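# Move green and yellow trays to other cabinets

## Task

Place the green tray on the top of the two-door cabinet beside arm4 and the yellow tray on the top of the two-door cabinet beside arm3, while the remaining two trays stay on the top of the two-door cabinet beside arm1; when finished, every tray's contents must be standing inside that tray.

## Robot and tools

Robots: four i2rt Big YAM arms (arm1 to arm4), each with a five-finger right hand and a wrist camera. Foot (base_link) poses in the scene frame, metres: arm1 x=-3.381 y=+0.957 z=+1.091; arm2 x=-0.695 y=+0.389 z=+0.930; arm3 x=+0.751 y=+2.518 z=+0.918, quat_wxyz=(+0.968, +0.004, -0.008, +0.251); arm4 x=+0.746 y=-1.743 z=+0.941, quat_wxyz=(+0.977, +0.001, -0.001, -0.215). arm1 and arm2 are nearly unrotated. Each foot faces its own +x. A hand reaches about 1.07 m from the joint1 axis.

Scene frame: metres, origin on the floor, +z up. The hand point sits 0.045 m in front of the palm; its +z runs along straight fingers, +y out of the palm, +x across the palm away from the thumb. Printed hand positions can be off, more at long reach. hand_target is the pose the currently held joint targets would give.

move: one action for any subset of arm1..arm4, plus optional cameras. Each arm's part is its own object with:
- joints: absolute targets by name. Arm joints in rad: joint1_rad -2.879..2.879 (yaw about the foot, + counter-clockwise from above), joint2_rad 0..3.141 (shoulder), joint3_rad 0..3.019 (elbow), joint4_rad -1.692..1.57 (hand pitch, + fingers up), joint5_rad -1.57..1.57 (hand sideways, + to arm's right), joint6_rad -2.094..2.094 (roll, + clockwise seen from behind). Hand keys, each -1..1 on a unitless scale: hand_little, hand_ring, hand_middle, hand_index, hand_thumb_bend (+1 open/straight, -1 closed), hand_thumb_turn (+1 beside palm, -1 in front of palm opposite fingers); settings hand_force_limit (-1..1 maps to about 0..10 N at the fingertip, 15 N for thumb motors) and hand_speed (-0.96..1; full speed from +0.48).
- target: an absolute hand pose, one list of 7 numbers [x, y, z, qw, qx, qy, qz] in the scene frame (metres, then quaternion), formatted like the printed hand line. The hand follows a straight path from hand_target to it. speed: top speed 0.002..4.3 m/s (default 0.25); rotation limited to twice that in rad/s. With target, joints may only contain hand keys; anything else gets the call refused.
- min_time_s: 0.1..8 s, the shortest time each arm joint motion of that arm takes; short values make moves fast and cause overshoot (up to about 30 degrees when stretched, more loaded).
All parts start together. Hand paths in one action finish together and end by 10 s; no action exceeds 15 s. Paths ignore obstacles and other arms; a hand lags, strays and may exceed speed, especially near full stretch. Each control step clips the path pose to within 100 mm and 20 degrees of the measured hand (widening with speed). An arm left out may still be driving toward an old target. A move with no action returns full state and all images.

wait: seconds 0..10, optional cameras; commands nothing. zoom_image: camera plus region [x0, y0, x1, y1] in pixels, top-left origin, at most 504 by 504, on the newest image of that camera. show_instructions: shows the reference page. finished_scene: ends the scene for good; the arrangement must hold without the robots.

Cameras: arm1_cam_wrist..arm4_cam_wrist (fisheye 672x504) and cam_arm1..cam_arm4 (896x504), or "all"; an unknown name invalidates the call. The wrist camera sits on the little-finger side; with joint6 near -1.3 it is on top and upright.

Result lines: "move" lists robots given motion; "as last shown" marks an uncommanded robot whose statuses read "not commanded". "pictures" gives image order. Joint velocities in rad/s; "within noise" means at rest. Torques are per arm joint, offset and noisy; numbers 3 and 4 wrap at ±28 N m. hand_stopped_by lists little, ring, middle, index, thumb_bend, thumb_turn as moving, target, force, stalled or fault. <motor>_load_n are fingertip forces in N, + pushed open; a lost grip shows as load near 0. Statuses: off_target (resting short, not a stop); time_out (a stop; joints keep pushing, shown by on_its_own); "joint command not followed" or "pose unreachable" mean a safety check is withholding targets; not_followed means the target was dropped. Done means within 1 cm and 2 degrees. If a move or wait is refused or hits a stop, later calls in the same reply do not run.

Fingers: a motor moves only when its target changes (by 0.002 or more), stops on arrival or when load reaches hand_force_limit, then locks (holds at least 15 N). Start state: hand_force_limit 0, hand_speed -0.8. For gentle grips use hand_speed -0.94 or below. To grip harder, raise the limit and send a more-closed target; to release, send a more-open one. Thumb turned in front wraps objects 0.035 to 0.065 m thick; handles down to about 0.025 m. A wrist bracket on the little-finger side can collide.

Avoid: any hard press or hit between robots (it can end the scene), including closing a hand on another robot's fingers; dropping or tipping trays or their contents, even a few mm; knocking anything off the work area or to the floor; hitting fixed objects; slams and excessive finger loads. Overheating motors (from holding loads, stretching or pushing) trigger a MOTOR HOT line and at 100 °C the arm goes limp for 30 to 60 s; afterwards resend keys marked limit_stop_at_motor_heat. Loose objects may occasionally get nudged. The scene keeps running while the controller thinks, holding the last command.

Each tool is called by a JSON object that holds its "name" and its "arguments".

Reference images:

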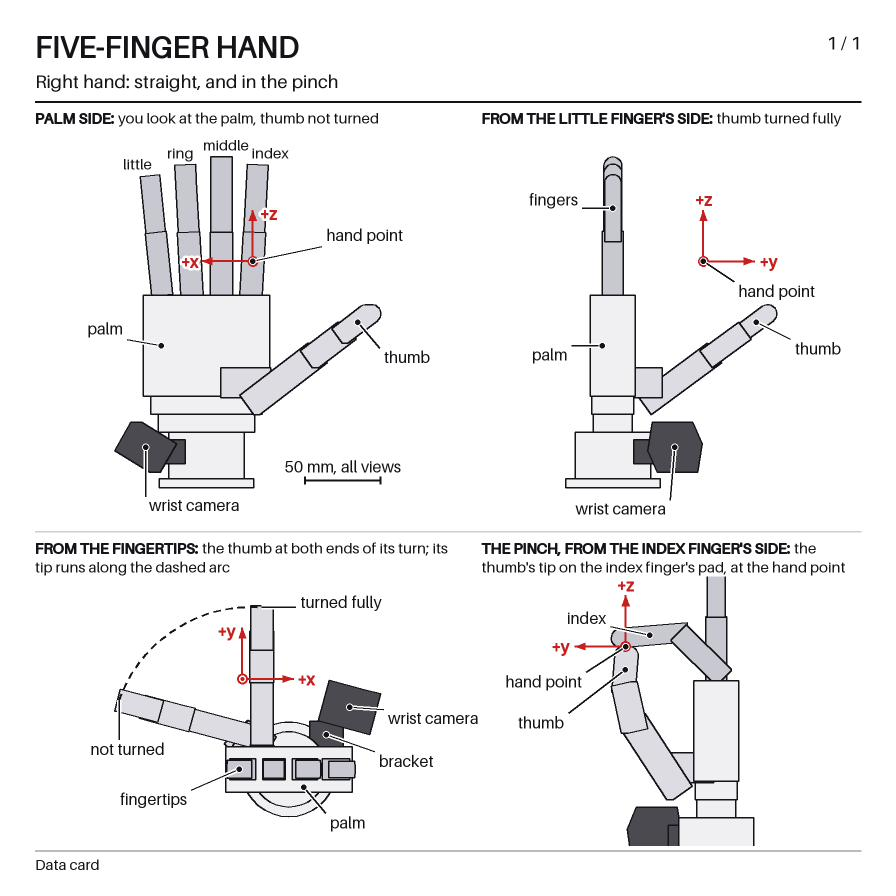

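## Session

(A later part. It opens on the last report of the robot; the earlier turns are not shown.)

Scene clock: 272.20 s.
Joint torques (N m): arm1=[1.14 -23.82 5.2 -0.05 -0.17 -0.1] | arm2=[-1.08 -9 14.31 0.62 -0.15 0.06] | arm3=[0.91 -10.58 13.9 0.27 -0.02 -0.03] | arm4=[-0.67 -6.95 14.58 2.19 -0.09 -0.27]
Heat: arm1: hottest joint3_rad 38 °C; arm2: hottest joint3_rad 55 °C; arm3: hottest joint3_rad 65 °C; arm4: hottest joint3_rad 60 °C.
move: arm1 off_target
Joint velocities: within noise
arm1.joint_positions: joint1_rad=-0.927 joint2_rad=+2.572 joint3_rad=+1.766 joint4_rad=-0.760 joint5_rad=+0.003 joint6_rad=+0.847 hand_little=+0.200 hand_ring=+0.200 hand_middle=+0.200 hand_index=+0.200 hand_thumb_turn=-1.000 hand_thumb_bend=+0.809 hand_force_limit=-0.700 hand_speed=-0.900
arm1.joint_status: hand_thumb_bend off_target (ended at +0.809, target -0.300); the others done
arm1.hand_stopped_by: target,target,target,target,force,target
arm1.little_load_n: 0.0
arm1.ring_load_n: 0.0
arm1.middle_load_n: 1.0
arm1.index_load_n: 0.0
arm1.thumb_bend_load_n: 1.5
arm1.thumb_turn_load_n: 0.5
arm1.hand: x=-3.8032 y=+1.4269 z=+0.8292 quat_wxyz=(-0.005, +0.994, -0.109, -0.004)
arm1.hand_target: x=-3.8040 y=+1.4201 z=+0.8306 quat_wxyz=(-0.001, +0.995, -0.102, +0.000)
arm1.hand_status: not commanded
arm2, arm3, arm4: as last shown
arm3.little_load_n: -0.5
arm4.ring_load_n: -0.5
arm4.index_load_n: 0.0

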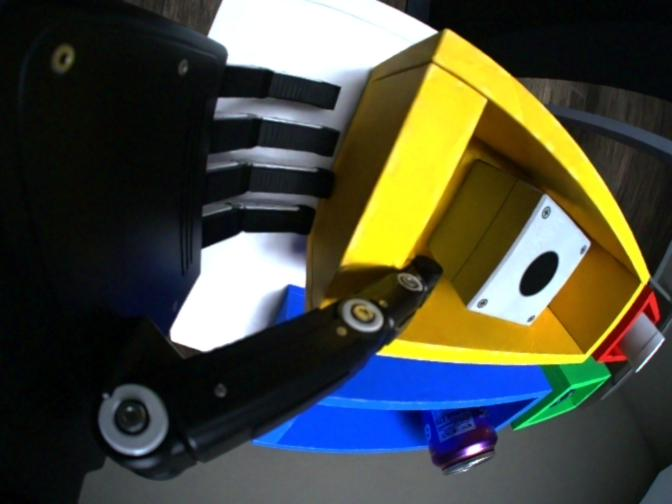

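{"name": "move", "arguments": {"arm1": {"target": [-3.804, 1.424, 0.850, 0.0, 0.9937, -0.112, 0.0], "speed": 0.08, "joints": {"hand_force_limit": 0.0, "hand_speed": -0.4, "hand_thumb_bend": 1.0}}}}

{"name": "move", "arguments": {"arm1": {"target": [-3.8055, 1.410, 0.845, 0.0, 0.9937, -0.112, 0.0], "speed": 0.08, "joints": {"hand_index": 0.45, "hand_middle": 0.45, "hand_ring": 0.45, "hand_little": 0.40}}}}

{"name": "move", "arguments": {"arm1": {"target": [-3.8055, 1.408, 0.834, 0.0, 0.9937, -0.112, 0.0], "speed": 0.08}, "cameras": ["arm1_cam_wrist"]}}

{"name": "zoom_image", "arguments": {"camera": "arm1_cam_wrist", "region": [200, 30, 480, 310]}}

Scene clock: 281.70 s.
Joint torques (N m): arm1=[1.55 -23.65 5.44 -0.24 -0.12 0.08] | arm2=[-0.5 -8.88 14.52 0.8 -0.19 0.12] | arm3=[0.85 -10.58 13.9 0.27 -0.01 -0.03] | arm4=[-0.26 -6.95 14.54 2.03 -0.11 -0.24]
Heat: arm1: hottest joint3_rad 38 °C; arm2: hottest joint3_rad 55 °C; arm3: hottest joint3_rad 65 °C; arm4: hottest joint3_rad 61 °C.
move: arm1 off_target
Joint velocities: within noise
arm1.joint_positions: joint1_rad=-0.936 joint2_rad=+2.536 joint3_rad=+1.761 joint4_rad=-0.784 joint5_rad=+0.003 joint6_rad=+0.849 hand_little=+0.200 hand_ring=+0.200 hand_middle=+0.200 hand_index=+0.200 hand_thumb_turn=-1.000 hand_thumb_bend=+1.000 hand_force_limit=+0.000 hand_speed=-0.400
arm1.joint_status: all done
arm1.hand_stopped_by: target,target,target,target,target,target
arm1.little_load_n: 0.0
arm1.ring_load_n: 0.0
arm1.middle_load_n: 0.5
arm1.index_load_n: 0.0
arm1.thumb_bend_load_n: 0.0
arm1.thumb_turn_load_n: 0.0
arm1.hand: x=-3.8015 y=+1.4344 z=+0.8498 quat_wxyz=(-0.007, +0.993, -0.114, -0.006)
arm1.hand_target: x=-3.7999 y=+1.4282 z=+0.8497 quat_wxyz=(+0.000, +0.993, -0.117, +0.000)
arm1.hand_status: off_target (0.011 m and 1.1 deg from the pose sent, 0.021 m and 0.8 deg at the start)
arm2, arm3, arm4: as last shown
arm3.little_load_n: 0.0
arm4.ring_load_n: 0.0
pictures: none

Scene clock: 282.67 s.
Joint torques (N m): arm1=[0.79 -23.36 5.04 0.8 -0.25 0.18] | arm2=[-1.08 -9.23 14.22 0.75 -0.17 0.1] | arm3=[0.85 -10.52 13.9 0.27 -0.02 -0.03] | arm4=[-0.67 -6.77 14.46 2.11 -0.1 -0.27]
Heat: arm1: hottest joint3_rad 37 °C; arm2: hottest joint3_rad 55 °C; arm3: hottest joint3_rad 65 °C; arm4: hottest joint3_rad 61 °C.
move: arm1 done
Joint velocities: within noise
arm1.joint_positions: joint1_rad=-0.918 joint2_rad=+2.530 joint3_rad=+1.718 joint4_rad=-0.778 joint5_rad=+0.004 joint6_rad=+0.852 hand_little=+0.400 hand_ring=+0.450 hand_middle=+0.450 hand_index=+0.450 hand_thumb_turn=-1.000 hand_thumb_bend=+1.000 hand_force_limit=+0.000 hand_speed=-0.400
arm1.joint_status: all done
arm1.hand_stopped_by: target,target,target,target,target,target
arm1.little_load_n: 0.0
arm1.ring_load_n: 0.0
arm1.middle_load_n: 0.5
arm1.index_load_n: 0.0
arm1.thumb_bend_load_n: 0.0
arm1.thumb_turn_load_n: 0.0
arm1.hand: x=-3.7987 y=+1.4115 z=+0.8425 quat_wxyz=(+0.004, +0.994, -0.106, +0.005)
arm1.hand_target: x=-3.8056 y=+1.4094 z=+0.8452 quat_wxyz=(+0.000, +0.994, -0.111, +0.000)
arm1.hand_status: done (0.007 m and 1.0 deg from the pose sent, 0.025 m and 1.1 deg at the start)
arm2, arm3, arm4: as last shown
pictures: none

Scene clock: 283.63 s.
Joint torques (N m): arm1=[1.2 -22.12 5.19 0.88 -0.24 0.17] | arm2=[-0.38 -8.82 14.26 0.72 -0.17 0.12] | arm3=[0.79 -10.58 13.89 0.28 -0.02 -0.03] | arm4=[0.03 -6.59 14.56 2.1 -0.11 -0.29]
Heat: arm1: hottest joint3_rad 37 °C; arm2: hottest joint3_rad 55 °C; arm3: hottest joint3_rad 65 °C; arm4: hottest joint3_rad 61 °C.
move: arm1 off_target
Joint velocities: within noise
arm1.joint_positions: joint1_rad=-0.917 joint2_rad=+2.530 joint3_rad=+1.718 joint4_rad=-0.763 joint5_rad=+0.004 joint6_rad=+0.857 hand_little=+0.400 hand_ring=+0.450 hand_middle=+0.450 hand_index=+0.450 hand_thumb_turn=-1.000 hand_thumb_bend=+1.000 hand_force_limit=+0.000 hand_speed=-0.400
arm1.joint_status: not commanded
arm1.hand_stopped_by: target,target,target,target,target,target
arm1.little_load_n: 0.5
arm1.ring_load_n: 0.0
arm1.middle_load_n: 0.0
arm1.index_load_n: 0.0
arm1.thumb_bend_load_n: 0.0
arm1.thumb_turn_load_n: 0.0
arm1.hand: x=-3.8021 y=+1.4144 z=+0.8422 quat_wxyz=(-0.002, +0.994, -0.108, +0.000)
arm1.hand_target: x=-3.8053 y=+1.4077 z=+0.8341 quat_wxyz=(+0.000, +0.994, -0.112, +0.000)
arm1.hand_status: off_target (0.011 m and 0.5 deg from the pose sent, 0.011 m and 1.0 deg at the start)
arm2.joint_positions: joint1_rad=+0.124 joint2_rad=+1.216 joint3_rad=+1.412 joint4_rad=-1.283 joint5_rad=+0.007 joint6_rad=-1.281 hand_little=+1.000 hand_ring=+1.000 hand_middle=+1.000 hand_index=+1.000 hand_thumb_turn=+1.000 hand_thumb_bend=+1.000 hand_force_limit=+0.000 hand_speed=-0.800
arm2.joint_status: not commanded
arm2.hand_stopped_by: target,target,target,target,target,target
arm2.little_load_n: 0.0
arm2.ring_load_n: 0.0
arm2.middle_load_n: 0.0
arm2.index_load_n: 0.0
arm2.thumb_bend_load_n: 0.0
arm2.thumb_turn_load_n: 0.0
arm2.hand: x=-1.1092 y=+0.4199 z=+1.2534 quat_wxyz=(-0.236, +0.122, +0.964, -0.029)
arm2.hand_target: x=-1.1116 y=+0.4143 z=+1.2764 quat_wxyz=(-0.254, +0.120, +0.959, -0.037)
arm2.hand_status: not commanded
arm3.joint_positions: joint1_rad=+0.139 joint2_rad=+1.261 joint3_rad=+1.467 joint4_rad=-1.314 joint5_rad=+0.077 joint6_rad=-1.169 hand_little=+1.000 hand_ring=+1.000 hand_middle=+1.000 hand_index=+1.000 hand_thumb_turn=+1.000 hand_thumb_bend=+1.000 hand_force_limit=+0.000 hand_speed=-0.800
arm3.joint_status: not commanded
arm3.hand_stopped_by: target,target,target,target,target,target
arm3.little_load_n: 0.0
arm3.ring_load_n: 0.0
arm3.middle_load_n: 0.0
arm3.index_load_n: 0.0
arm3.thumb_bend_load_n: 0.0
arm3.thumb_turn_load_n: 0.0
arm3.hand: x=+1.1144 y=+2.7189 z=+1.2551 quat_wxyz=(-0.087, +0.964, +0.109, +0.224)
arm3.hand_target: x=+1.1164 y=+2.7236 z=+1.2766 quat_wxyz=(-0.096, +0.959, +0.117, +0.238)
arm3.hand_status: not commanded
arm4.joint_positions: joint1_rad=+0.131 joint2_rad=+1.219 joint3_rad=+1.380 joint4_rad=-1.289 joint5_rad=+0.090 joint6_rad=-1.154 hand_little=+1.000 hand_ring=+1.000 hand_middle=+1.000 hand_index=+1.000 hand_thumb_turn=+1.000 hand_thumb_bend=+1.000 hand_force_limit=+0.000 hand_speed=-0.800
arm4.joint_status: not commanded
arm4.hand_stopped_by: target,target,target,target,target,target
arm4.little_load_n: 0.0
arm4.ring_load_n: 0.0
arm4.middle_load_n: 0.0
arm4.index_load_n: 0.0
arm4.thumb_bend_load_n: 0.0
arm4.thumb_turn_load_n: 0.0
arm4.hand: x=+1.1064 y=-1.9200 z=+1.2512 quat_wxyz=(+0.030, +0.908, -0.353, +0.222)
arm4.hand_target: x=+1.1246 y=-1.9205 z=+1.2760 quat_wxyz=(+0.026, +0.906, -0.337, +0.254)
arm4.hand_status: not commanded

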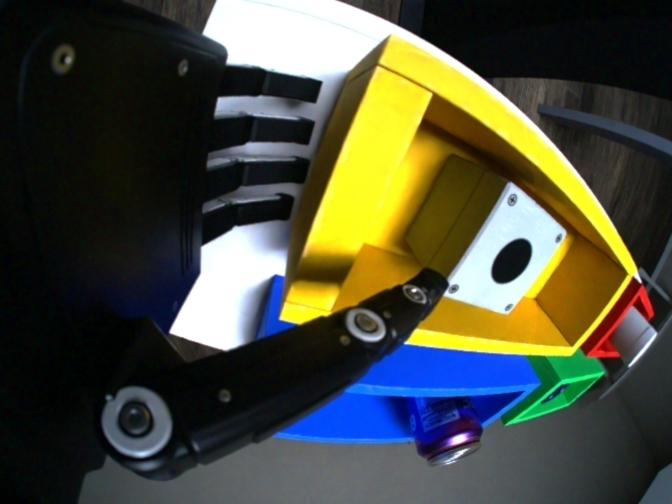

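Scaled by 1.800 from the camera's image (finer frame: 960x720).

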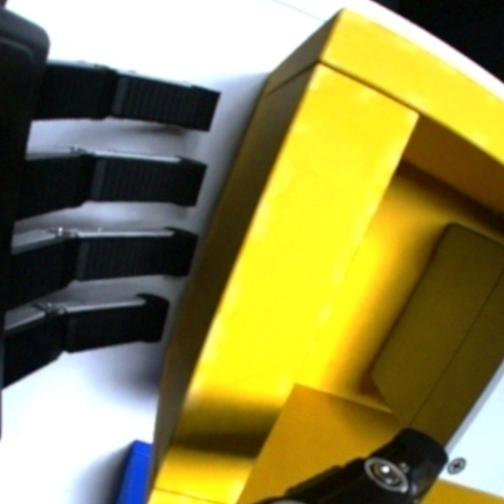

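{"name": "move", "arguments": {"arm1": {"target": [-3.8055, 1.408, 0.822, 0.0, 0.9937, -0.112, 0.0], "speed": 0.08}}}

{"name": "move", "arguments": {"arm1": {"joints": {"hand_force_limit": -0.7, "hand_speed": -0.88, "hand_thumb_bend": -0.5}}, "cameras": ["arm1_cam_wrist"]}}

{"name": "zoom_image", "arguments": {"camera": "arm1_cam_wrist", "region": [200, 30, 480, 310]}}

Scene clock: 288.43 s.
Joint torques (N m): arm1=[1.32 -20.19 5.76 0.94 -0.22 0.17] | arm2=[-0.97 -9.11 14.46 0.66 -0.16 0.13] | arm3=[0.91 -10.52 13.9 0.28 -0.02 -0.03] | arm4=[-0.32 -6.77 14.58 2.14 -0.11 -0.29]
Heat: arm1: hottest joint3_rad 37 °C; arm2: hottest joint3_rad 55 °C; arm3: hottest joint3_rad 65 °C; arm4: hottest joint3_rad 61 °C.
move: arm1 off_target
Joint velocities: within noise
arm1.joint_positions: joint1_rad=-0.917 joint2_rad=+2.530 joint3_rad=+1.718 joint4_rad=-0.747 joint5_rad=+0.004 joint6_rad=+0.857 hand_little=+0.400 hand_ring=+0.450 hand_middle=+0.450 hand_index=+0.450 hand_thumb_turn=-1.000 hand_thumb_bend=+1.000 hand_force_limit=+0.000 hand_speed=-0.400
arm1.joint_status: not commanded
arm1.hand_stopped_by: target,target,target,target,target,target
arm1.little_load_n: 0.0
arm1.ring_load_n: 0.0
arm1.middle_load_n: 0.0
arm1.index_load_n: 0.0
arm1.thumb_bend_load_n: 0.0
arm1.thumb_turn_load_n: 0.0
arm1.hand: x=-3.8045 y=+1.4177 z=+0.8420 quat_wxyz=(-0.007, +0.994, -0.108, -0.005)
arm1.hand_target: x=-3.8048 y=+1.4075 z=+0.8227 quat_wxyz=(+0.000, +0.994, -0.112, +0.000)
arm1.hand_status: off_target (0.022 m and 1.1 deg from the pose sent, 0.021 m and 0.5 deg at the start)
arm2, arm3, arm4: as last shown
arm2.thumb_bend_load_n: -0.5
arm2.thumb_turn_load_n: 0.5
pictures: none

Scene clock: 294.67 s.
Joint torques (N m): arm1=[1.26 -20.37 5.75 0.94 -0.22 0.16] | arm2=[-0.44 -9.11 14.31 0.72 -0.14 0.1] | arm3=[0.85 -10.52 13.9 0.27 -0.01 -0.03] | arm4=[-0.21 -6.77 14.64 1.98 -0.11 -0.3]
Heat: arm1: hottest joint2_rad 36 °C; arm2: hottest joint3_rad 56 °C; arm3: hottest joint3_rad 65 °C; arm4: hottest joint3_rad 61 °C.
move: arm1 off_target
Joint velocities: within noise
arm1.joint_positions: joint1_rad=-0.904 joint2_rad=+2.530 joint3_rad=+1.718 joint4_rad=-0.747 joint5_rad=+0.004 joint6_rad=+0.857 hand_little=+0.400 hand_ring=+0.450 hand_middle=+0.450 hand_index=+0.450 hand_thumb_turn=-1.000 hand_thumb_bend=+0.358 hand_force_limit=-0.700 hand_speed=-0.880
arm1.joint_status: hand_thumb_bend off_target (ended at +0.358, target -0.500); the others done
arm1.hand_stopped_by: target,target,target,target,force,target
arm1.little_load_n: 0.0
arm1.ring_load_n: 0.0
arm1.middle_load_n: 1.5
arm1.index_load_n: 0.0
arm1.thumb_bend_load_n: 2.0
arm1.thumb_turn_load_n: 0.0
arm1.hand: x=-3.8101 y=+1.4125 z=+0.8420 quat_wxyz=(-0.007, +0.995, -0.102, -0.005)
arm1.hand_target: x=-3.8101 y=+1.4024 z=+0.8227 quat_wxyz=(+0.000, +0.994, -0.106, +0.000)
arm1.hand_status: not commanded
arm2, arm3, arm4: as last shown
arm2.thumb_bend_load_n: 0.0
arm2.thumb_turn_load_n: 0.0

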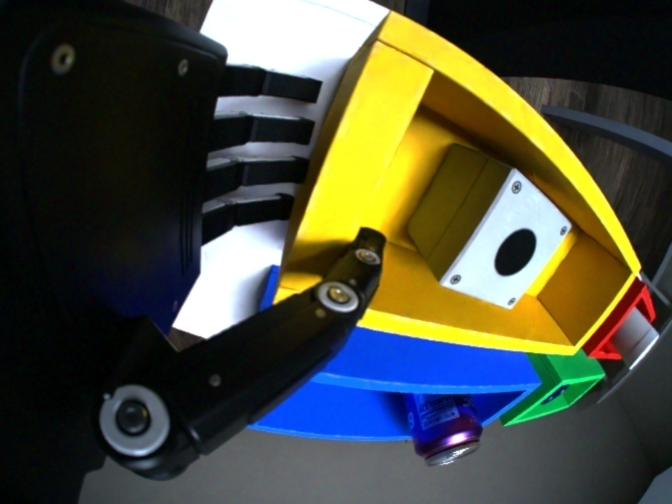

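Scaled by 1.800 from the camera's image (finer frame: 960x720).

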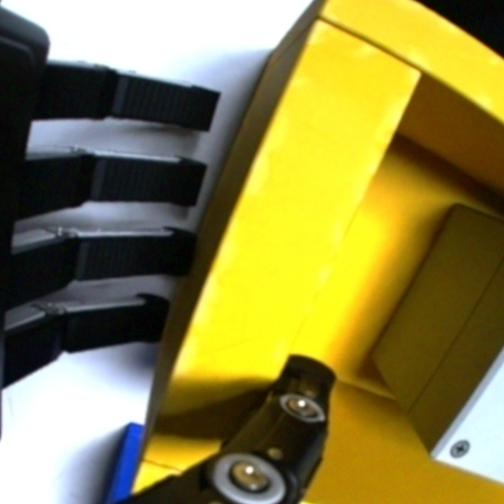

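{"name": "move", "arguments": {"arm1": {"joints": {"hand_force_limit": 0.0, "hand_speed": -0.4, "hand_thumb_bend": 0.8}}}}

{"name": "move", "arguments": {"arm1": {"target": [-3.8075, 1.408, 0.812, 0.0, 0.9940, -0.109, 0.0], "speed": 0.08}, "cameras": ["arm1_cam_wrist", "cam_arm1"]}}

{"name": "zoom_image", "arguments": {"camera": "cam_arm1", "region": [640, 220, 760, 320]}}

Scene clock: 299.37 s.
Joint torques (N m): arm1=[0.73 -20.25 5.75 0.92 -0.22 0.17] | arm2=[-0.91 -8.88 14.26 0.5 -0.13 0.11] | arm3=[0.85 -10.46 13.9 0.27 -0.01 -0.03] | arm4=[-0.03 -6.59 14.58 2.07 -0.11 -0.29]
Heat: arm1: hottest joint2_rad 36 °C; arm2: hottest joint3_rad 56 °C; arm3: hottest joint3_rad 66 °C; arm4: hottest joint3_rad 61 °C.
move: arm1 done
Joint velocities: within noise
arm1.joint_positions: joint1_rad=-0.910 joint2_rad=+2.530 joint3_rad=+1.718 joint4_rad=-0.746 joint5_rad=+0.004 joint6_rad=+0.857 hand_little=+0.400 hand_ring=+0.450 hand_middle=+0.450 hand_index=+0.450 hand_thumb_turn=-1.000 hand_thumb_bend=+0.800 hand_force_limit=+0.000 hand_speed=-0.400
arm1.joint_status: all done
arm1.hand_stopped_by: target,target,target,target,target,target
arm1.little_load_n: 0.0
arm1.ring_load_n: 0.0
arm1.middle_load_n: 0.0
arm1.index_load_n: 0.0
arm1.thumb_bend_load_n: 0.0
arm1.thumb_turn_load_n: 0.0
arm1.hand: x=-3.8076 y=+1.4154 z=+0.8420 quat_wxyz=(-0.008, +0.994, -0.105, -0.006)
arm1.hand_target: x=-3.8075 y=+1.4052 z=+0.8227 quat_wxyz=(-0.001, +0.994, -0.109, +0.000)
arm1.hand_status: not commanded
arm2, arm3, arm4: as last shown
arm4.index_load_n: -0.5
arm4.thumb_turn_load_n: -0.5
pictures: none

Scene clock: 300.37 s.
Joint torques (N m): arm1=[1.03 -20.13 6.83 0.87 -0.22 0.12] | arm2=[-0.03 -8.88 14.48 0.77 -0.16 0.12] | arm3=[0.85 -10.52 13.89 0.29 -0.02 -0.03] | arm4=[-0.79 -7.24 14.48 1.99 -0.14 -0.29]
Heat: arm1: hottest joint2_rad 36 °C; arm2: hottest joint3_rad 56 °C; arm3: hottest joint3_rad 66 °C; arm4: hottest joint3_rad 61 °C.
move: arm1 off_target
Joint velocities: within noise
arm1.joint_positions: joint1_rad=-0.917 joint2_rad=+2.550 joint3_rad=+1.718 joint4_rad=-0.740 joint5_rad=+0.004 joint6_rad=+0.867 hand_little=+0.400 hand_ring=+0.450 hand_middle=+0.450 hand_index=+0.450 hand_thumb_turn=-1.000 hand_thumb_bend=+0.800 hand_force_limit=+0.000 hand_speed=-0.400
arm1.joint_status: not commanded
arm1.hand_stopped_by: target,target,target,target,target,target
arm1.little_load_n: 0.0
arm1.ring_load_n: 0.0
arm1.middle_load_n: 0.0
arm1.index_load_n: 0.0
arm1.thumb_bend_load_n: 0.0
arm1.thumb_turn_load_n: 0.0
arm1.hand: x=-3.8017 y=+1.4136 z=+0.8299 quat_wxyz=(-0.003, +0.994, -0.113, -0.001)
arm1.hand_target: x=-3.8049 y=+1.4107 z=+0.8135 quat_wxyz=(+0.000, +0.993, -0.117, +0.000)
arm1.hand_status: off_target (0.020 m and 0.6 deg from the pose sent, 0.031 m and 1.2 deg at the start)
arm2, arm3, arm4: as last shown
arm4.index_load_n: 0.0
arm4.thumb_turn_load_n: 0.0

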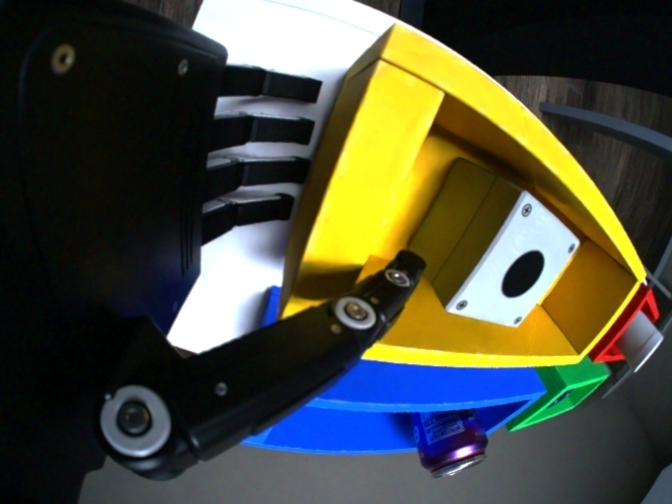

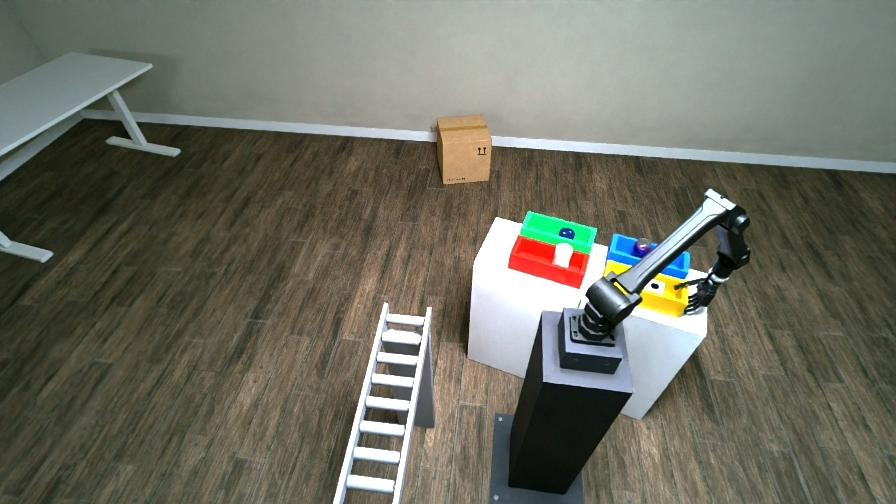

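Scaled by 4.200 from the camera's image (finer frame: 1280x720).

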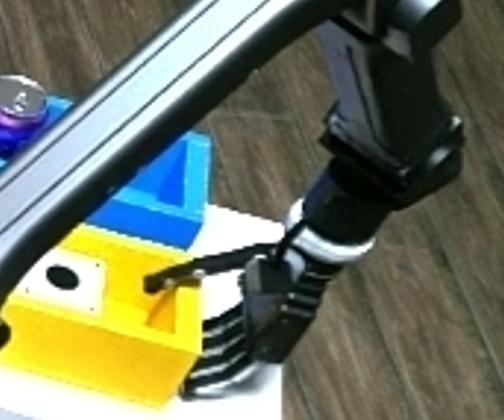

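{"name": "move", "arguments": {"arm1": {"joints": {"hand_force_limit": -0.7, "hand_speed": -0.88, "hand_thumb_bend": -0.5}}, "cameras": ["arm1_cam_wrist"]}}

{"name": "zoom_image", "arguments": {"camera": "arm1_cam_wrist", "region": [200, 30, 480, 310]}}

Scene clock: 307.00 s.
Joint torques (N m): arm1=[0.97 -20.07 6.83 0.85 -0.24 0.13] | arm2=[-0.97 -8.82 14.39 0.62 -0.11 0.08] | arm3=[0.91 -10.52 13.87 0.28 -0.01 -0.03] | arm4=[-0.15 -6.83 14.49 2.1 -0.12 -0.32]
Heat: arm1: hottest joint2_rad 37 °C; arm2: hottest joint3_rad 56 °C; arm3: hottest joint3_rad 66 °C; arm4: hottest joint3_rad 61 °C.
move: arm1 off_target
Joint velocities: within noise
arm1.joint_positions: joint1_rad=-0.915 joint2_rad=+2.550 joint3_rad=+1.718 joint4_rad=-0.740 joint5_rad=+0.003 joint6_rad=+0.857 hand_little=+0.400 hand_ring=+0.450 hand_middle=+0.450 hand_index=+0.450 hand_thumb_turn=-1.000 hand_thumb_bend=+0.514 hand_force_limit=-0.700 hand_speed=-0.880
arm1.joint_status: hand_thumb_bend off_target (ended at +0.514, target -0.500); the others done
arm1.hand_stopped_by: target,target,target,target,force,target
arm1.little_load_n: 0.0
arm1.ring_load_n: 0.0
arm1.middle_load_n: 1.0
arm1.index_load_n: 0.0
arm1.thumb_bend_load_n: 2.0
arm1.thumb_turn_load_n: 0.0
arm1.hand: x=-3.8021 y=+1.4123 z=+0.8300 quat_wxyz=(-0.002, +0.994, -0.107, -0.002)
arm1.hand_target: x=-3.8052 y=+1.4095 z=+0.8136 quat_wxyz=(+0.000, +0.994, -0.111, -0.001)
arm1.hand_status: not commanded
arm2, arm3, arm4: as last shown
arm3.index_load_n: -0.5
arm3.thumb_bend_load_n: -0.5

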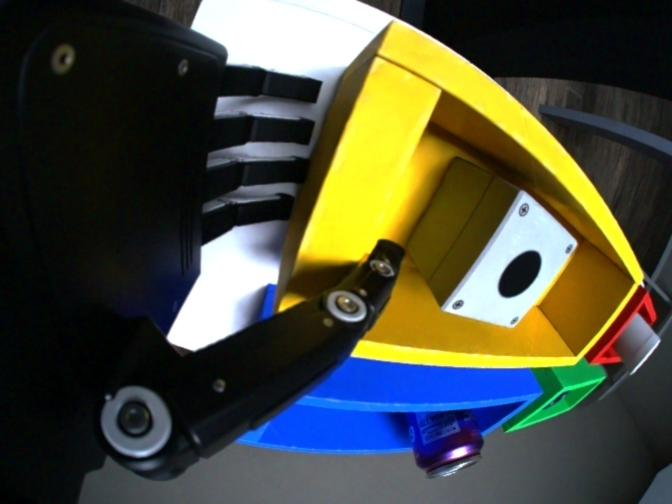

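Scaled by 1.800 from the camera's image (finer frame: 960x720).

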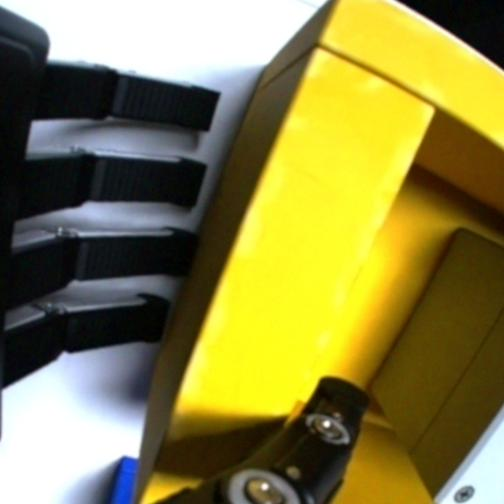

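{"name": "move", "arguments": {"arm1": {"joints": {"hand_force_limit": -0.7, "hand_speed": -0.93, "hand_index": 0.1, "hand_ring": 0.1, "hand_little": 0.0}}}}

{"name": "move", "arguments": {"arm1": {"joints": {"hand_force_limit": 0.4, "hand_speed": -0.93, "hand_thumb_bend": -0.4}}, "cameras": ["arm1_cam_wrist"]}}

{"name": "zoom_image", "arguments": {"camera": "arm1_cam_wrist", "region": [200, 30, 480, 310]}}

Scene clock: 310.37 s.
Joint torques (N m): arm1=[0.97 -20.13 6.83 0.85 -0.23 0.12] | arm2=[-0.73 -9.11 14.35 0.66 -0.13 0.1] | arm3=[0.79 -10.58 13.9 0.29 -0.01 -0.03] | arm4=[-0.21 -6.59 14.69 2.07 -0.1 -0.32]
Heat: arm1: hottest joint2_rad 37 °C; arm2: hottest joint3_rad 56 °C; arm3: hottest joint3_rad 66 °C; arm4: hottest joint3_rad 61 °C.
move: arm1 off_target
Joint velocities: within noise
arm1.joint_positions: joint1_rad=-0.913 joint2_rad=+2.550 joint3_rad=+1.718 joint4_rad=-0.740 joint5_rad=+0.004 joint6_rad=+0.857 hand_little=+0.178 hand_ring=+0.346 hand_middle=+0.450 hand_index=+0.412 hand_thumb_turn=-1.000 hand_thumb_bend=+0.514 hand_force_limit=-0.700 hand_speed=-0.930
arm1.joint_status: hand_little off_target (ended at +0.178, target +0.000); hand_ring off_target (ended at +0.346, target +0.100); hand_index off_target (ended at +0.412, target +0.100); the others done
arm1.hand_stopped_by: force,force,target,force,force,target
arm1.little_load_n: 1.5
arm1.ring_load_n: 1.5
arm1.middle_load_n: 0.0
arm1.index_load_n: 1.0
arm1.thumb_bend_load_n: 3.5
arm1.thumb_turn_load_n: 0.0
arm1.hand: x=-3.8026 y=+1.4119 z=+0.8299 quat_wxyz=(-0.003, +0.994, -0.106, -0.001)
arm1.hand_target: x=-3.8057 y=+1.4090 z=+0.8135 quat_wxyz=(+0.000, +0.994, -0.110, +0.000)
arm1.hand_status: not commanded
arm2, arm3, arm4: as last shown
arm3.ring_load_n: -0.5
arm3.index_load_n: 0.0
arm3.thumb_bend_load_n: 0.0
arm4.middle_load_n: -0.5
pictures: none

Scene clock: 311.63 s.
Joint torques (N m): arm1=[0.97 -20.07 6.84 0.72 -0.23 0.12] | arm2=[-1.32 -9.05 14.38 0.7 -0.18 0.14] | arm3=[0.85 -10.58 13.89 0.27 -0.01 -0.03] | arm4=[-0.67 -7.06 14.58 2.1 -0.1 -0.28]
Heat: arm1: hottest joint2_rad 37 °C; arm2: hottest joint3_rad 56 °C; arm3: hottest joint3_rad 66 °C; arm4: hottest joint3_rad 61 °C.
move: arm1 off_target
Joint velocities: within noise
arm1.joint_positions: joint1_rad=-0.912 joint2_rad=+2.550 joint3_rad=+1.720 joint4_rad=-0.737 joint5_rad=+0.004 joint6_rad=+0.857 hand_little=+0.179 hand_ring=+0.346 hand_middle=+0.450 hand_index=+0.412 hand_thumb_turn=-1.000 hand_thumb_bend=+0.428 hand_force_limit=+0.400 hand_speed=-0.930
arm1.joint_status: hand_thumb_bend off_target (ended at +0.428, target -0.400); the others done
arm1.hand_stopped_by: force,force,target,force,force,target
arm1.little_load_n: 2.5
arm1.ring_load_n: 2.5
arm1.middle_load_n: 1.5
arm1.index_load_n: 3.5
arm1.thumb_bend_load_n: 10.5
arm1.thumb_turn_load_n: 1.0
arm1.hand: x=-3.8043 y=+1.4125 z=+0.8303 quat_wxyz=(-0.005, +0.994, -0.106, -0.003)
arm1.hand_target: x=-3.8069 y=+1.4090 z=+0.8138 quat_wxyz=(-0.001, +0.994, -0.110, -0.001)
arm1.hand_status: not commanded
arm2, arm3, arm4: as last shown
arm3.ring_load_n: 0.0
arm4.middle_load_n: 0.0

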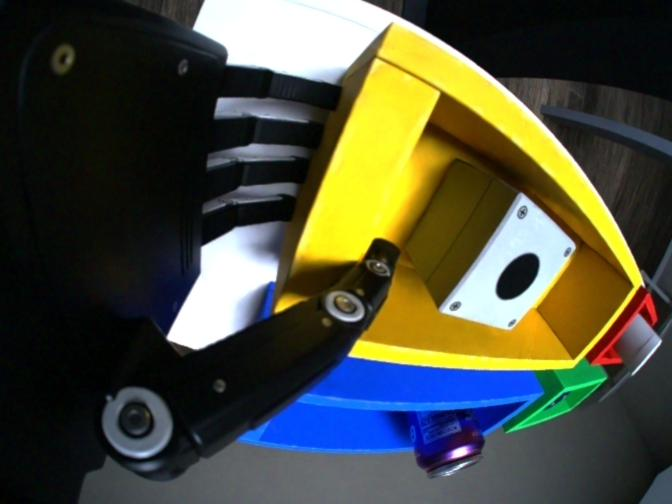

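Scaled by 1.800 from the camera's image (finer frame: 960x720).

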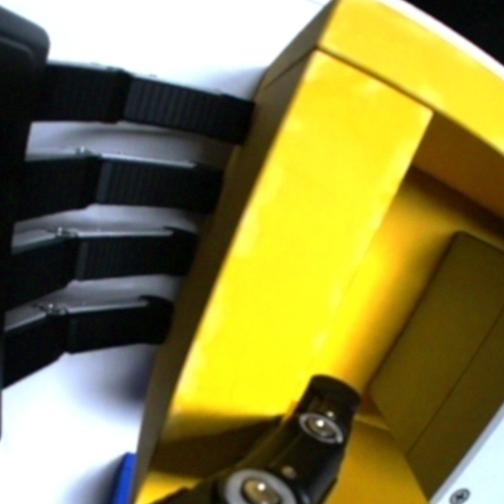

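{"name": "move", "arguments": {"arm1": {"target": [-3.8065, 1.409, 0.850, 0.0, 0.9940, -0.109, 0.0], "speed": 0.06}, "cameras": ["arm1_cam_wrist", "cam_arm1"]}}

{"name": "zoom_image", "arguments": {"camera": "cam_arm1", "region": [600, 220, 760, 340]}}

Scene clock: 313.93 s.
Joint torques (N m): arm1=[0.73 -23.24 5.26 -0.23 -0.25 0.12] | arm2=[-0.5 -9.23 14.17 0.64 -0.23 0.11] | arm3=[0.85 -10.58 13.89 0.28 -0.01 -0.03] | arm4=[-0.44 -6.65 14.53 2.1 -0.1 -0.28]
Heat: arm1: hottest joint2_rad 37 °C; arm2: hottest joint3_rad 56 °C; arm3: hottest joint3_rad 66 °C; arm4: hottest joint3_rad 61 °C.
move: arm1 done
Joint velocities: within noise
arm1.joint_positions: joint1_rad=-0.910 joint2_rad=+2.516 joint3_rad=+1.717 joint4_rad=-0.760 joint5_rad=+0.006 joint6_rad=+0.864 hand_little=+0.178 hand_ring=+0.346 hand_middle=+0.450 hand_index=+0.412 hand_thumb_turn=-1.000 hand_thumb_bend=+0.427 hand_force_limit=+0.400 hand_speed=-0.930
arm1.joint_status: not commanded
arm1.hand_stopped_by: force,force,target,force,force,target
arm1.little_load_n: 0.0
arm1.ring_load_n: 0.0
arm1.middle_load_n: 0.0
arm1.index_load_n: 0.0
arm1.thumb_bend_load_n: 0.0
arm1.thumb_turn_load_n: 0.0
arm1.hand: x=-3.8081 y=+1.4164 z=+0.8499 quat_wxyz=(-0.008, +0.994, -0.109, -0.005)
arm1.hand_target: x=-3.8071 y=+1.4085 z=+0.8492 quat_wxyz=(+0.000, +0.994, -0.112, +0.001)
arm1.hand_status: done (0.008 m and 1.1 deg from the pose sent, 0.020 m and 0.7 deg at the start)
arm2.joint_positions: joint1_rad=+0.124 joint2_rad=+1.216 joint3_rad=+1.412 joint4_rad=-1.283 joint5_rad=+0.007 joint6_rad=-1.281 hand_little=+1.000 hand_ring=+1.000 hand_middle=+1.000 hand_index=+1.000 hand_thumb_turn=+1.000 hand_thumb_bend=+1.000 hand_force_limit=+0.000 hand_speed=-0.800
arm2.joint_status: not commanded
arm2.hand_stopped_by: target,target,target,target,target,target
arm2.little_load_n: 0.0
arm2.ring_load_n: 0.0
arm2.middle_load_n: 0.0
arm2.index_load_n: 0.0
arm2.thumb_bend_load_n: 0.0
arm2.thumb_turn_load_n: 0.0
arm2.hand: x=-1.1092 y=+0.4199 z=+1.2534 quat_wxyz=(-0.236, +0.122, +0.964, -0.029)
arm2.hand_target: x=-1.1116 y=+0.4143 z=+1.2764 quat_wxyz=(-0.254, +0.120, +0.959, -0.037)
arm2.hand_status: not commanded
arm3.joint_positions: joint1_rad=+0.139 joint2_rad=+1.261 joint3_rad=+1.467 joint4_rad=-1.314 joint5_rad=+0.077 joint6_rad=-1.169 hand_little=+1.000 hand_ring=+1.000 hand_middle=+1.000 hand_index=+1.000 hand_thumb_turn=+1.000 hand_thumb_bend=+1.000 hand_force_limit=+0.000 hand_speed=-0.800
arm3.joint_status: not commanded
arm3.hand_stopped_by: target,target,target,target,target,target
arm3.little_load_n: 0.0
arm3.ring_load_n: 0.0
arm3.middle_load_n: 0.0
arm3.index_load_n: 0.0
arm3.thumb_bend_load_n: 0.0
arm3.thumb_turn_load_n: 0.0
arm3.hand: x=+1.1144 y=+2.7189 z=+1.2551 quat_wxyz=(-0.087, +0.964, +0.109, +0.224)
arm3.hand_target: x=+1.1164 y=+2.7236 z=+1.2766 quat_wxyz=(-0.096, +0.959, +0.117, +0.238)
arm3.hand_status: not commanded
arm4.joint_positions: joint1_rad=+0.131 joint2_rad=+1.219 joint3_rad=+1.380 joint4_rad=-1.289 joint5_rad=+0.090 joint6_rad=-1.154 hand_little=+1.000 hand_ring=+1.000 hand_middle=+1.000 hand_index=+1.000 hand_thumb_turn=+1.000 hand_thumb_bend=+1.000 hand_force_limit=+0.000 hand_speed=-0.800
arm4.joint_status: not commanded
arm4.hand_stopped_by: target,target,target,target,target,target
arm4.little_load_n: 0.0
arm4.ring_load_n: 0.0
arm4.middle_load_n: 0.0
arm4.index_load_n: 0.0
arm4.thumb_bend_load_n: -0.5
arm4.thumb_turn_load_n: 0.0
arm4.hand: x=+1.1064 y=-1.9200 z=+1.2512 quat_wxyz=(+0.030, +0.908, -0.353, +0.222)
arm4.hand_target: x=+1.1246 y=-1.9205 z=+1.2760 quat_wxyz=(+0.026, +0.906, -0.337, +0.254)
arm4.hand_status: not commanded

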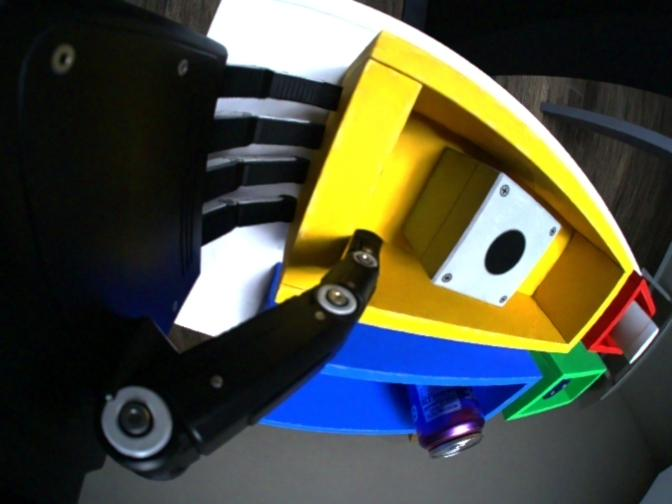

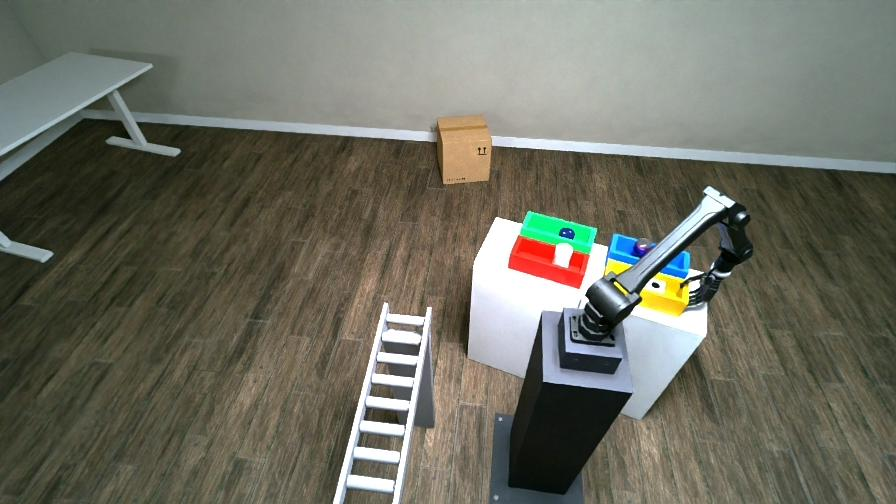

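Scaled by 3.150 from the camera's image (finer frame: 1280x720).

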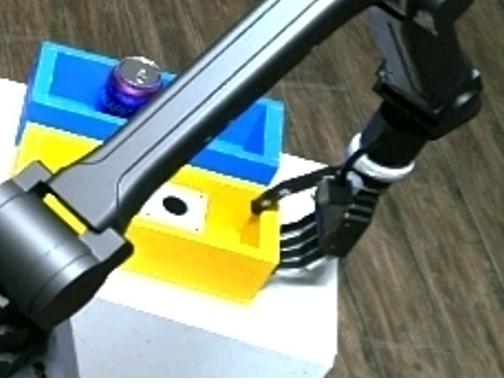

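{"name": "move", "arguments": {"arm1": {"target": [-3.8065, 1.412, 0.920, 0.0, 0.9940, -0.1095, 0.0], "speed": 0.12, "joints": {"hand_speed": -0.3, "hand_thumb_bend": 0.6, "hand_index": 0.34, "hand_middle": 0.34, "hand_ring": 0.34, "hand_little": 0.34}}}}

{"name": "move", "arguments": {"arm1": {"target": [-3.806, 1.415, 0.900, -0.1297, 0.9855, -0.1086, 0.0143], "speed": 0.12}, "cameras": ["arm1_cam_wrist", "cam_arm1"]}}

Scene clock: 375.93 s.
Joint torques (N m): arm1=[0.62 -22.36 5.85 -0.16 -0.27 -0.01] | arm2=[-0.62 -8.82 14.31 0.77 -0.18 0.11] | arm3=[0.79 -10.58 13.89 0.25 -0.01 -0.03] | arm4=[-0.26 -6.89 14.57 2.03 -0.11 -0.3]
Heat: arm1: hottest joint2_rad 37 °C; arm2: hottest joint3_rad 57 °C; arm3: hottest joint3_rad 68 °C; arm4: hottest joint3_rad 63 °C.
move: arm1 off_target
Joint velocities: within noise
arm1.joint_positions: joint1_rad=-0.917 joint2_rad=+2.383 joint3_rad=+1.694 joint4_rad=-0.862 joint5_rad=+0.004 joint6_rad=+0.867 hand_little=+0.340 hand_ring=+0.340 hand_middle=+0.340 hand_index=+0.340 hand_thumb_turn=-1.000 hand_thumb_bend=+0.600 hand_force_limit=+0.400 hand_speed=-0.300
arm1.joint_status: all done
arm1.hand_stopped_by: target,target,target,target,target,target
arm1.little_load_n: 0.0
arm1.ring_load_n: 0.0
arm1.middle_load_n: 0.0
arm1.index_load_n: 0.0
arm1.thumb_bend_load_n: 0.0
arm1.thumb_turn_load_n: 0.0
arm1.hand: x=-3.8085 y=+1.4230 z=+0.9257 quat_wxyz=(-0.010, +0.993, -0.113, -0.008)
arm1.hand_target: x=-3.8050 y=+1.4148 z=+0.9205 quat_wxyz=(+0.000, +0.994, -0.113, +0.000)
arm1.hand_status: off_target (0.013 m and 1.5 deg from the pose sent, 0.070 m and 1.1 deg at the start)
arm2, arm3, arm4: as last shown
arm4.thumb_bend_load_n: 0.0
pictures: none

Scene clock: 377.83 s.
Joint torques (N m): arm1=[1.26 -22.42 5.35 1.31 0.11 0.16] | arm2=[-0.97 -9.05 14.37 0.57 -0.16 0.09] | arm3=[0.85 -10.58 13.89 0.28 -0.02 -0.03] | arm4=[0.09 -7.06 14.46 2.02 -0.13 -0.29]
Heat: arm1: hottest joint2_rad 37 °C; arm2: hottest joint3_rad 57 °C; arm3: hottest joint3_rad 68 °C; arm4: hottest joint3_rad 63 °C.
move: arm1 done
Joint velocities: within noise
arm1.joint_positions: joint1_rad=-0.844 joint2_rad=+2.335 joint3_rad=+1.516 joint4_rad=-0.614 joint5_rad=+0.196 joint6_rad=+0.893 hand_little=+0.340 hand_ring=+0.340 hand_middle=+0.340 hand_index=+0.340 hand_thumb_turn=-1.000 hand_thumb_bend=+0.600 hand_force_limit=+0.400 hand_speed=-0.300
arm1.joint_status: not commanded
arm1.hand_stopped_by: target,target,target,target,target,target
arm1.little_load_n: 0.0
arm1.ring_load_n: 0.0
arm1.middle_load_n: 0.0
arm1.index_load_n: 0.0
arm1.thumb_bend_load_n: 0.0
arm1.thumb_turn_load_n: 0.0
arm1.hand: x=-3.8060 y=+1.4085 z=+0.8964 quat_wxyz=(-0.119, +0.988, -0.097, +0.016)
arm1.hand_target: x=-3.8128 y=+1.4082 z=+0.9004 quat_wxyz=(-0.126, +0.987, -0.102, +0.009)
arm1.hand_status: done (0.007 m and 1.8 deg from the pose sent, 0.027 m and 14.0 deg at the start)
arm2, arm3, arm4: as last shown

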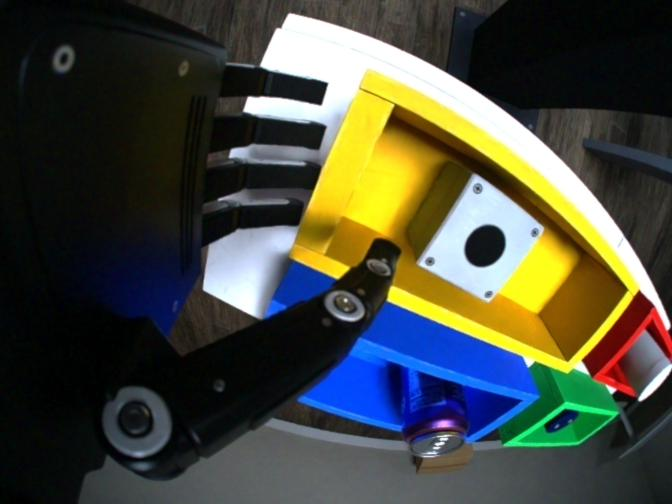

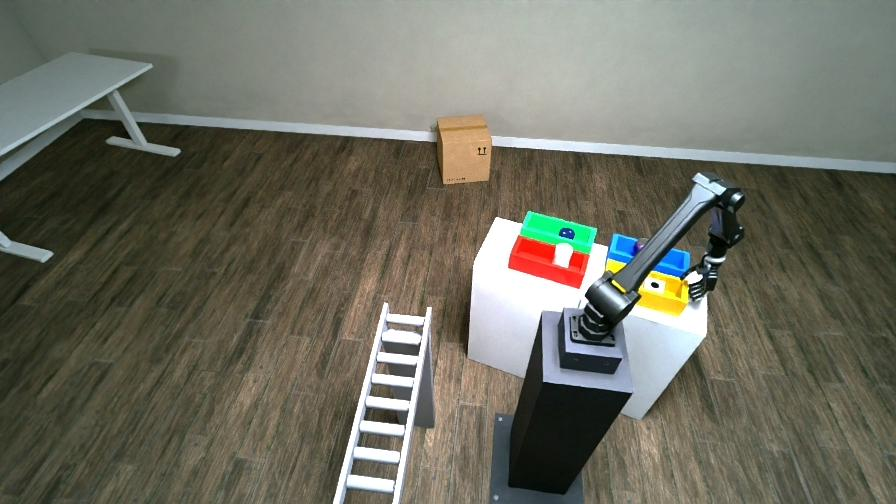

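{"name": "move", "arguments": {"arm1": {"target": [-3.802, 1.422, 0.862, -0.1320, 0.9842, -0.1180, 0.0120], "speed": 0.08}, "cameras": ["arm1_cam_wrist"]}}

{"name": "zoom_image", "arguments": {"camera": "arm1_cam_wrist", "region": [200, 30, 480, 310]}}

Scene clock: 382.47 s.
Joint torques (N m): arm1=[-0.5 -19.14 6.45 1.36 0.16 0.17] | arm2=[-0.32 -8.53 14.09 0.75 -0.18 0.11] | arm3=[0.85 -10.46 13.87 0.28 -0.01 -0.03] | arm4=[-0.26 -6.89 14.58 2 -0.1 -0.32]
Heat: arm1: hottest joint2_rad 38 °C; arm2: hottest joint3_rad 57 °C; arm3: hottest joint3_rad 68 °C; arm4: hottest joint3_rad 63 °C.
move: arm1 off_target
Joint velocities: within noise
arm1.joint_positions: joint1_rad=-0.855 joint2_rad=+2.371 joint3_rad=+1.516 joint4_rad=-0.552 joint5_rad=+0.207 joint6_rad=+0.899 hand_little=+0.340 hand_ring=+0.340 hand_middle=+0.340 hand_index=+0.340 hand_thumb_turn=-1.000 hand_thumb_bend=+0.600 hand_force_limit=+0.400 hand_speed=-0.300
arm1.joint_status: not commanded
arm1.hand_stopped_by: target,target,target,target,target,target
arm1.little_load_n: 0.0
arm1.ring_load_n: 0.0
arm1.middle_load_n: 0.0
arm1.index_load_n: 0.5
arm1.thumb_bend_load_n: 0.0
arm1.thumb_turn_load_n: 0.0
arm1.hand: x=-3.8031 y=+1.4186 z=+0.8768 quat_wxyz=(-0.132, +0.985, -0.107, +0.010)
arm1.hand_target: x=-3.7988 y=+1.4236 z=+0.8625 quat_wxyz=(-0.132, +0.984, -0.120, +0.012)
arm1.hand_status: off_target (0.015 m and 1.3 deg from the pose sent, 0.037 m and 2.9 deg at the start)
arm2, arm3, arm4: as last shown
arm2.thumb_bend_load_n: -0.5
arm3.thumb_turn_load_n: 0.5

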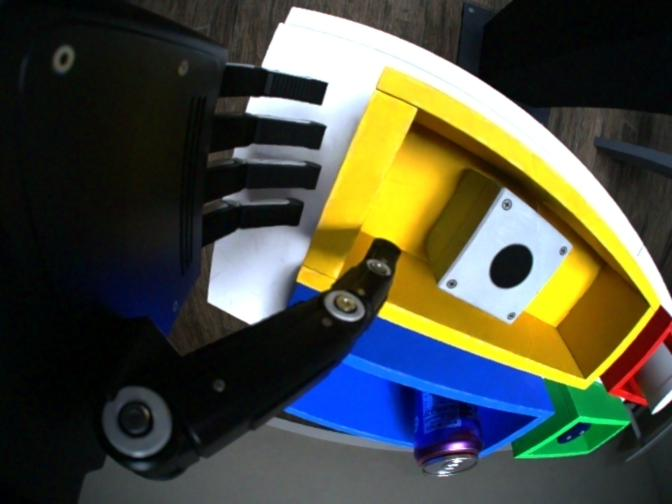

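Scaled by 1.800 from the camera's image (finer frame: 960x720).

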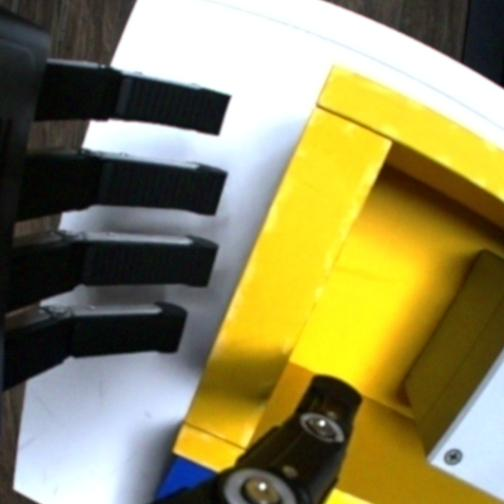

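{"name": "move", "arguments": {"arm1": {"target": [-3.8045, 1.4105, 0.828, -0.1292, 0.9815, -0.1397, 0.0184], "speed": 0.08}, "cameras": ["arm1_cam_wrist"]}}

{"name": "zoom_image", "arguments": {"camera": "arm1_cam_wrist", "region": [200, 30, 480, 310]}}

Scene clock: 389.33 s.
Joint torques (N m): arm1=[1.32 -19.43 6.26 1.32 0.16 0.15] | arm2=[-0.44 -9.11 14.48 0.62 -0.15 0.07] | arm3=[0.91 -10.46 13.89 0.29 -0.02 -0.02] | arm4=[-0.09 -6.89 14.58 1.99 -0.12 -0.29]
Heat: arm1: hottest joint2_rad 38 °C; arm2: hottest joint3_rad 58 °C; arm3: hottest joint3_rad 68 °C; arm4: hottest joint3_rad 63 °C.
move: arm1 off_target
Joint velocities: within noise
arm1.joint_positions: joint1_rad=-0.858 joint2_rad=+2.434 joint3_rad=+1.516 joint4_rad=-0.517 joint5_rad=+0.217 joint6_rad=+0.964 hand_little=+0.340 hand_ring=+0.340 hand_middle=+0.340 hand_index=+0.340 hand_thumb_turn=-1.000 hand_thumb_bend=+0.600 hand_force_limit=+0.400 hand_speed=-0.300
arm1.joint_status: not commanded
arm1.hand_stopped_by: target,target,target,target,target,target
arm1.little_load_n: 0.0
arm1.ring_load_n: 0.0
arm1.middle_load_n: 0.0
arm1.index_load_n: 0.5
arm1.thumb_bend_load_n: 0.0
arm1.thumb_turn_load_n: 0.0
arm1.hand: x=-3.7949 y=+1.4141 z=+0.8405 quat_wxyz=(-0.127, +0.982, -0.139, +0.020)
arm1.hand_target: x=-3.8004 y=+1.4128 z=+0.8282 quat_wxyz=(-0.129, +0.981, -0.144, +0.019)
arm1.hand_status: off_target (0.016 m and 0.3 deg from the pose sent, 0.050 m and 3.9 deg at the start)
arm2, arm3, arm4: as last shown
arm2.ring_load_n: -0.5
arm2.thumb_bend_load_n: 0.0
arm3.middle_load_n: 0.5
arm3.thumb_turn_load_n: 0.0
arm4.thumb_turn_load_n: -0.5

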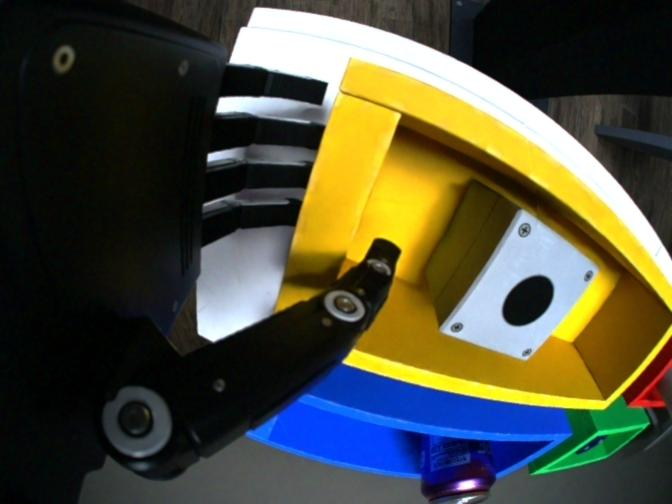

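Scaled by 1.800 from the camera's image (finer frame: 960x720).

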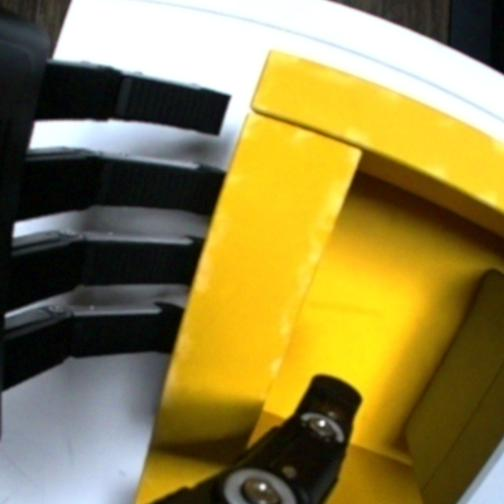

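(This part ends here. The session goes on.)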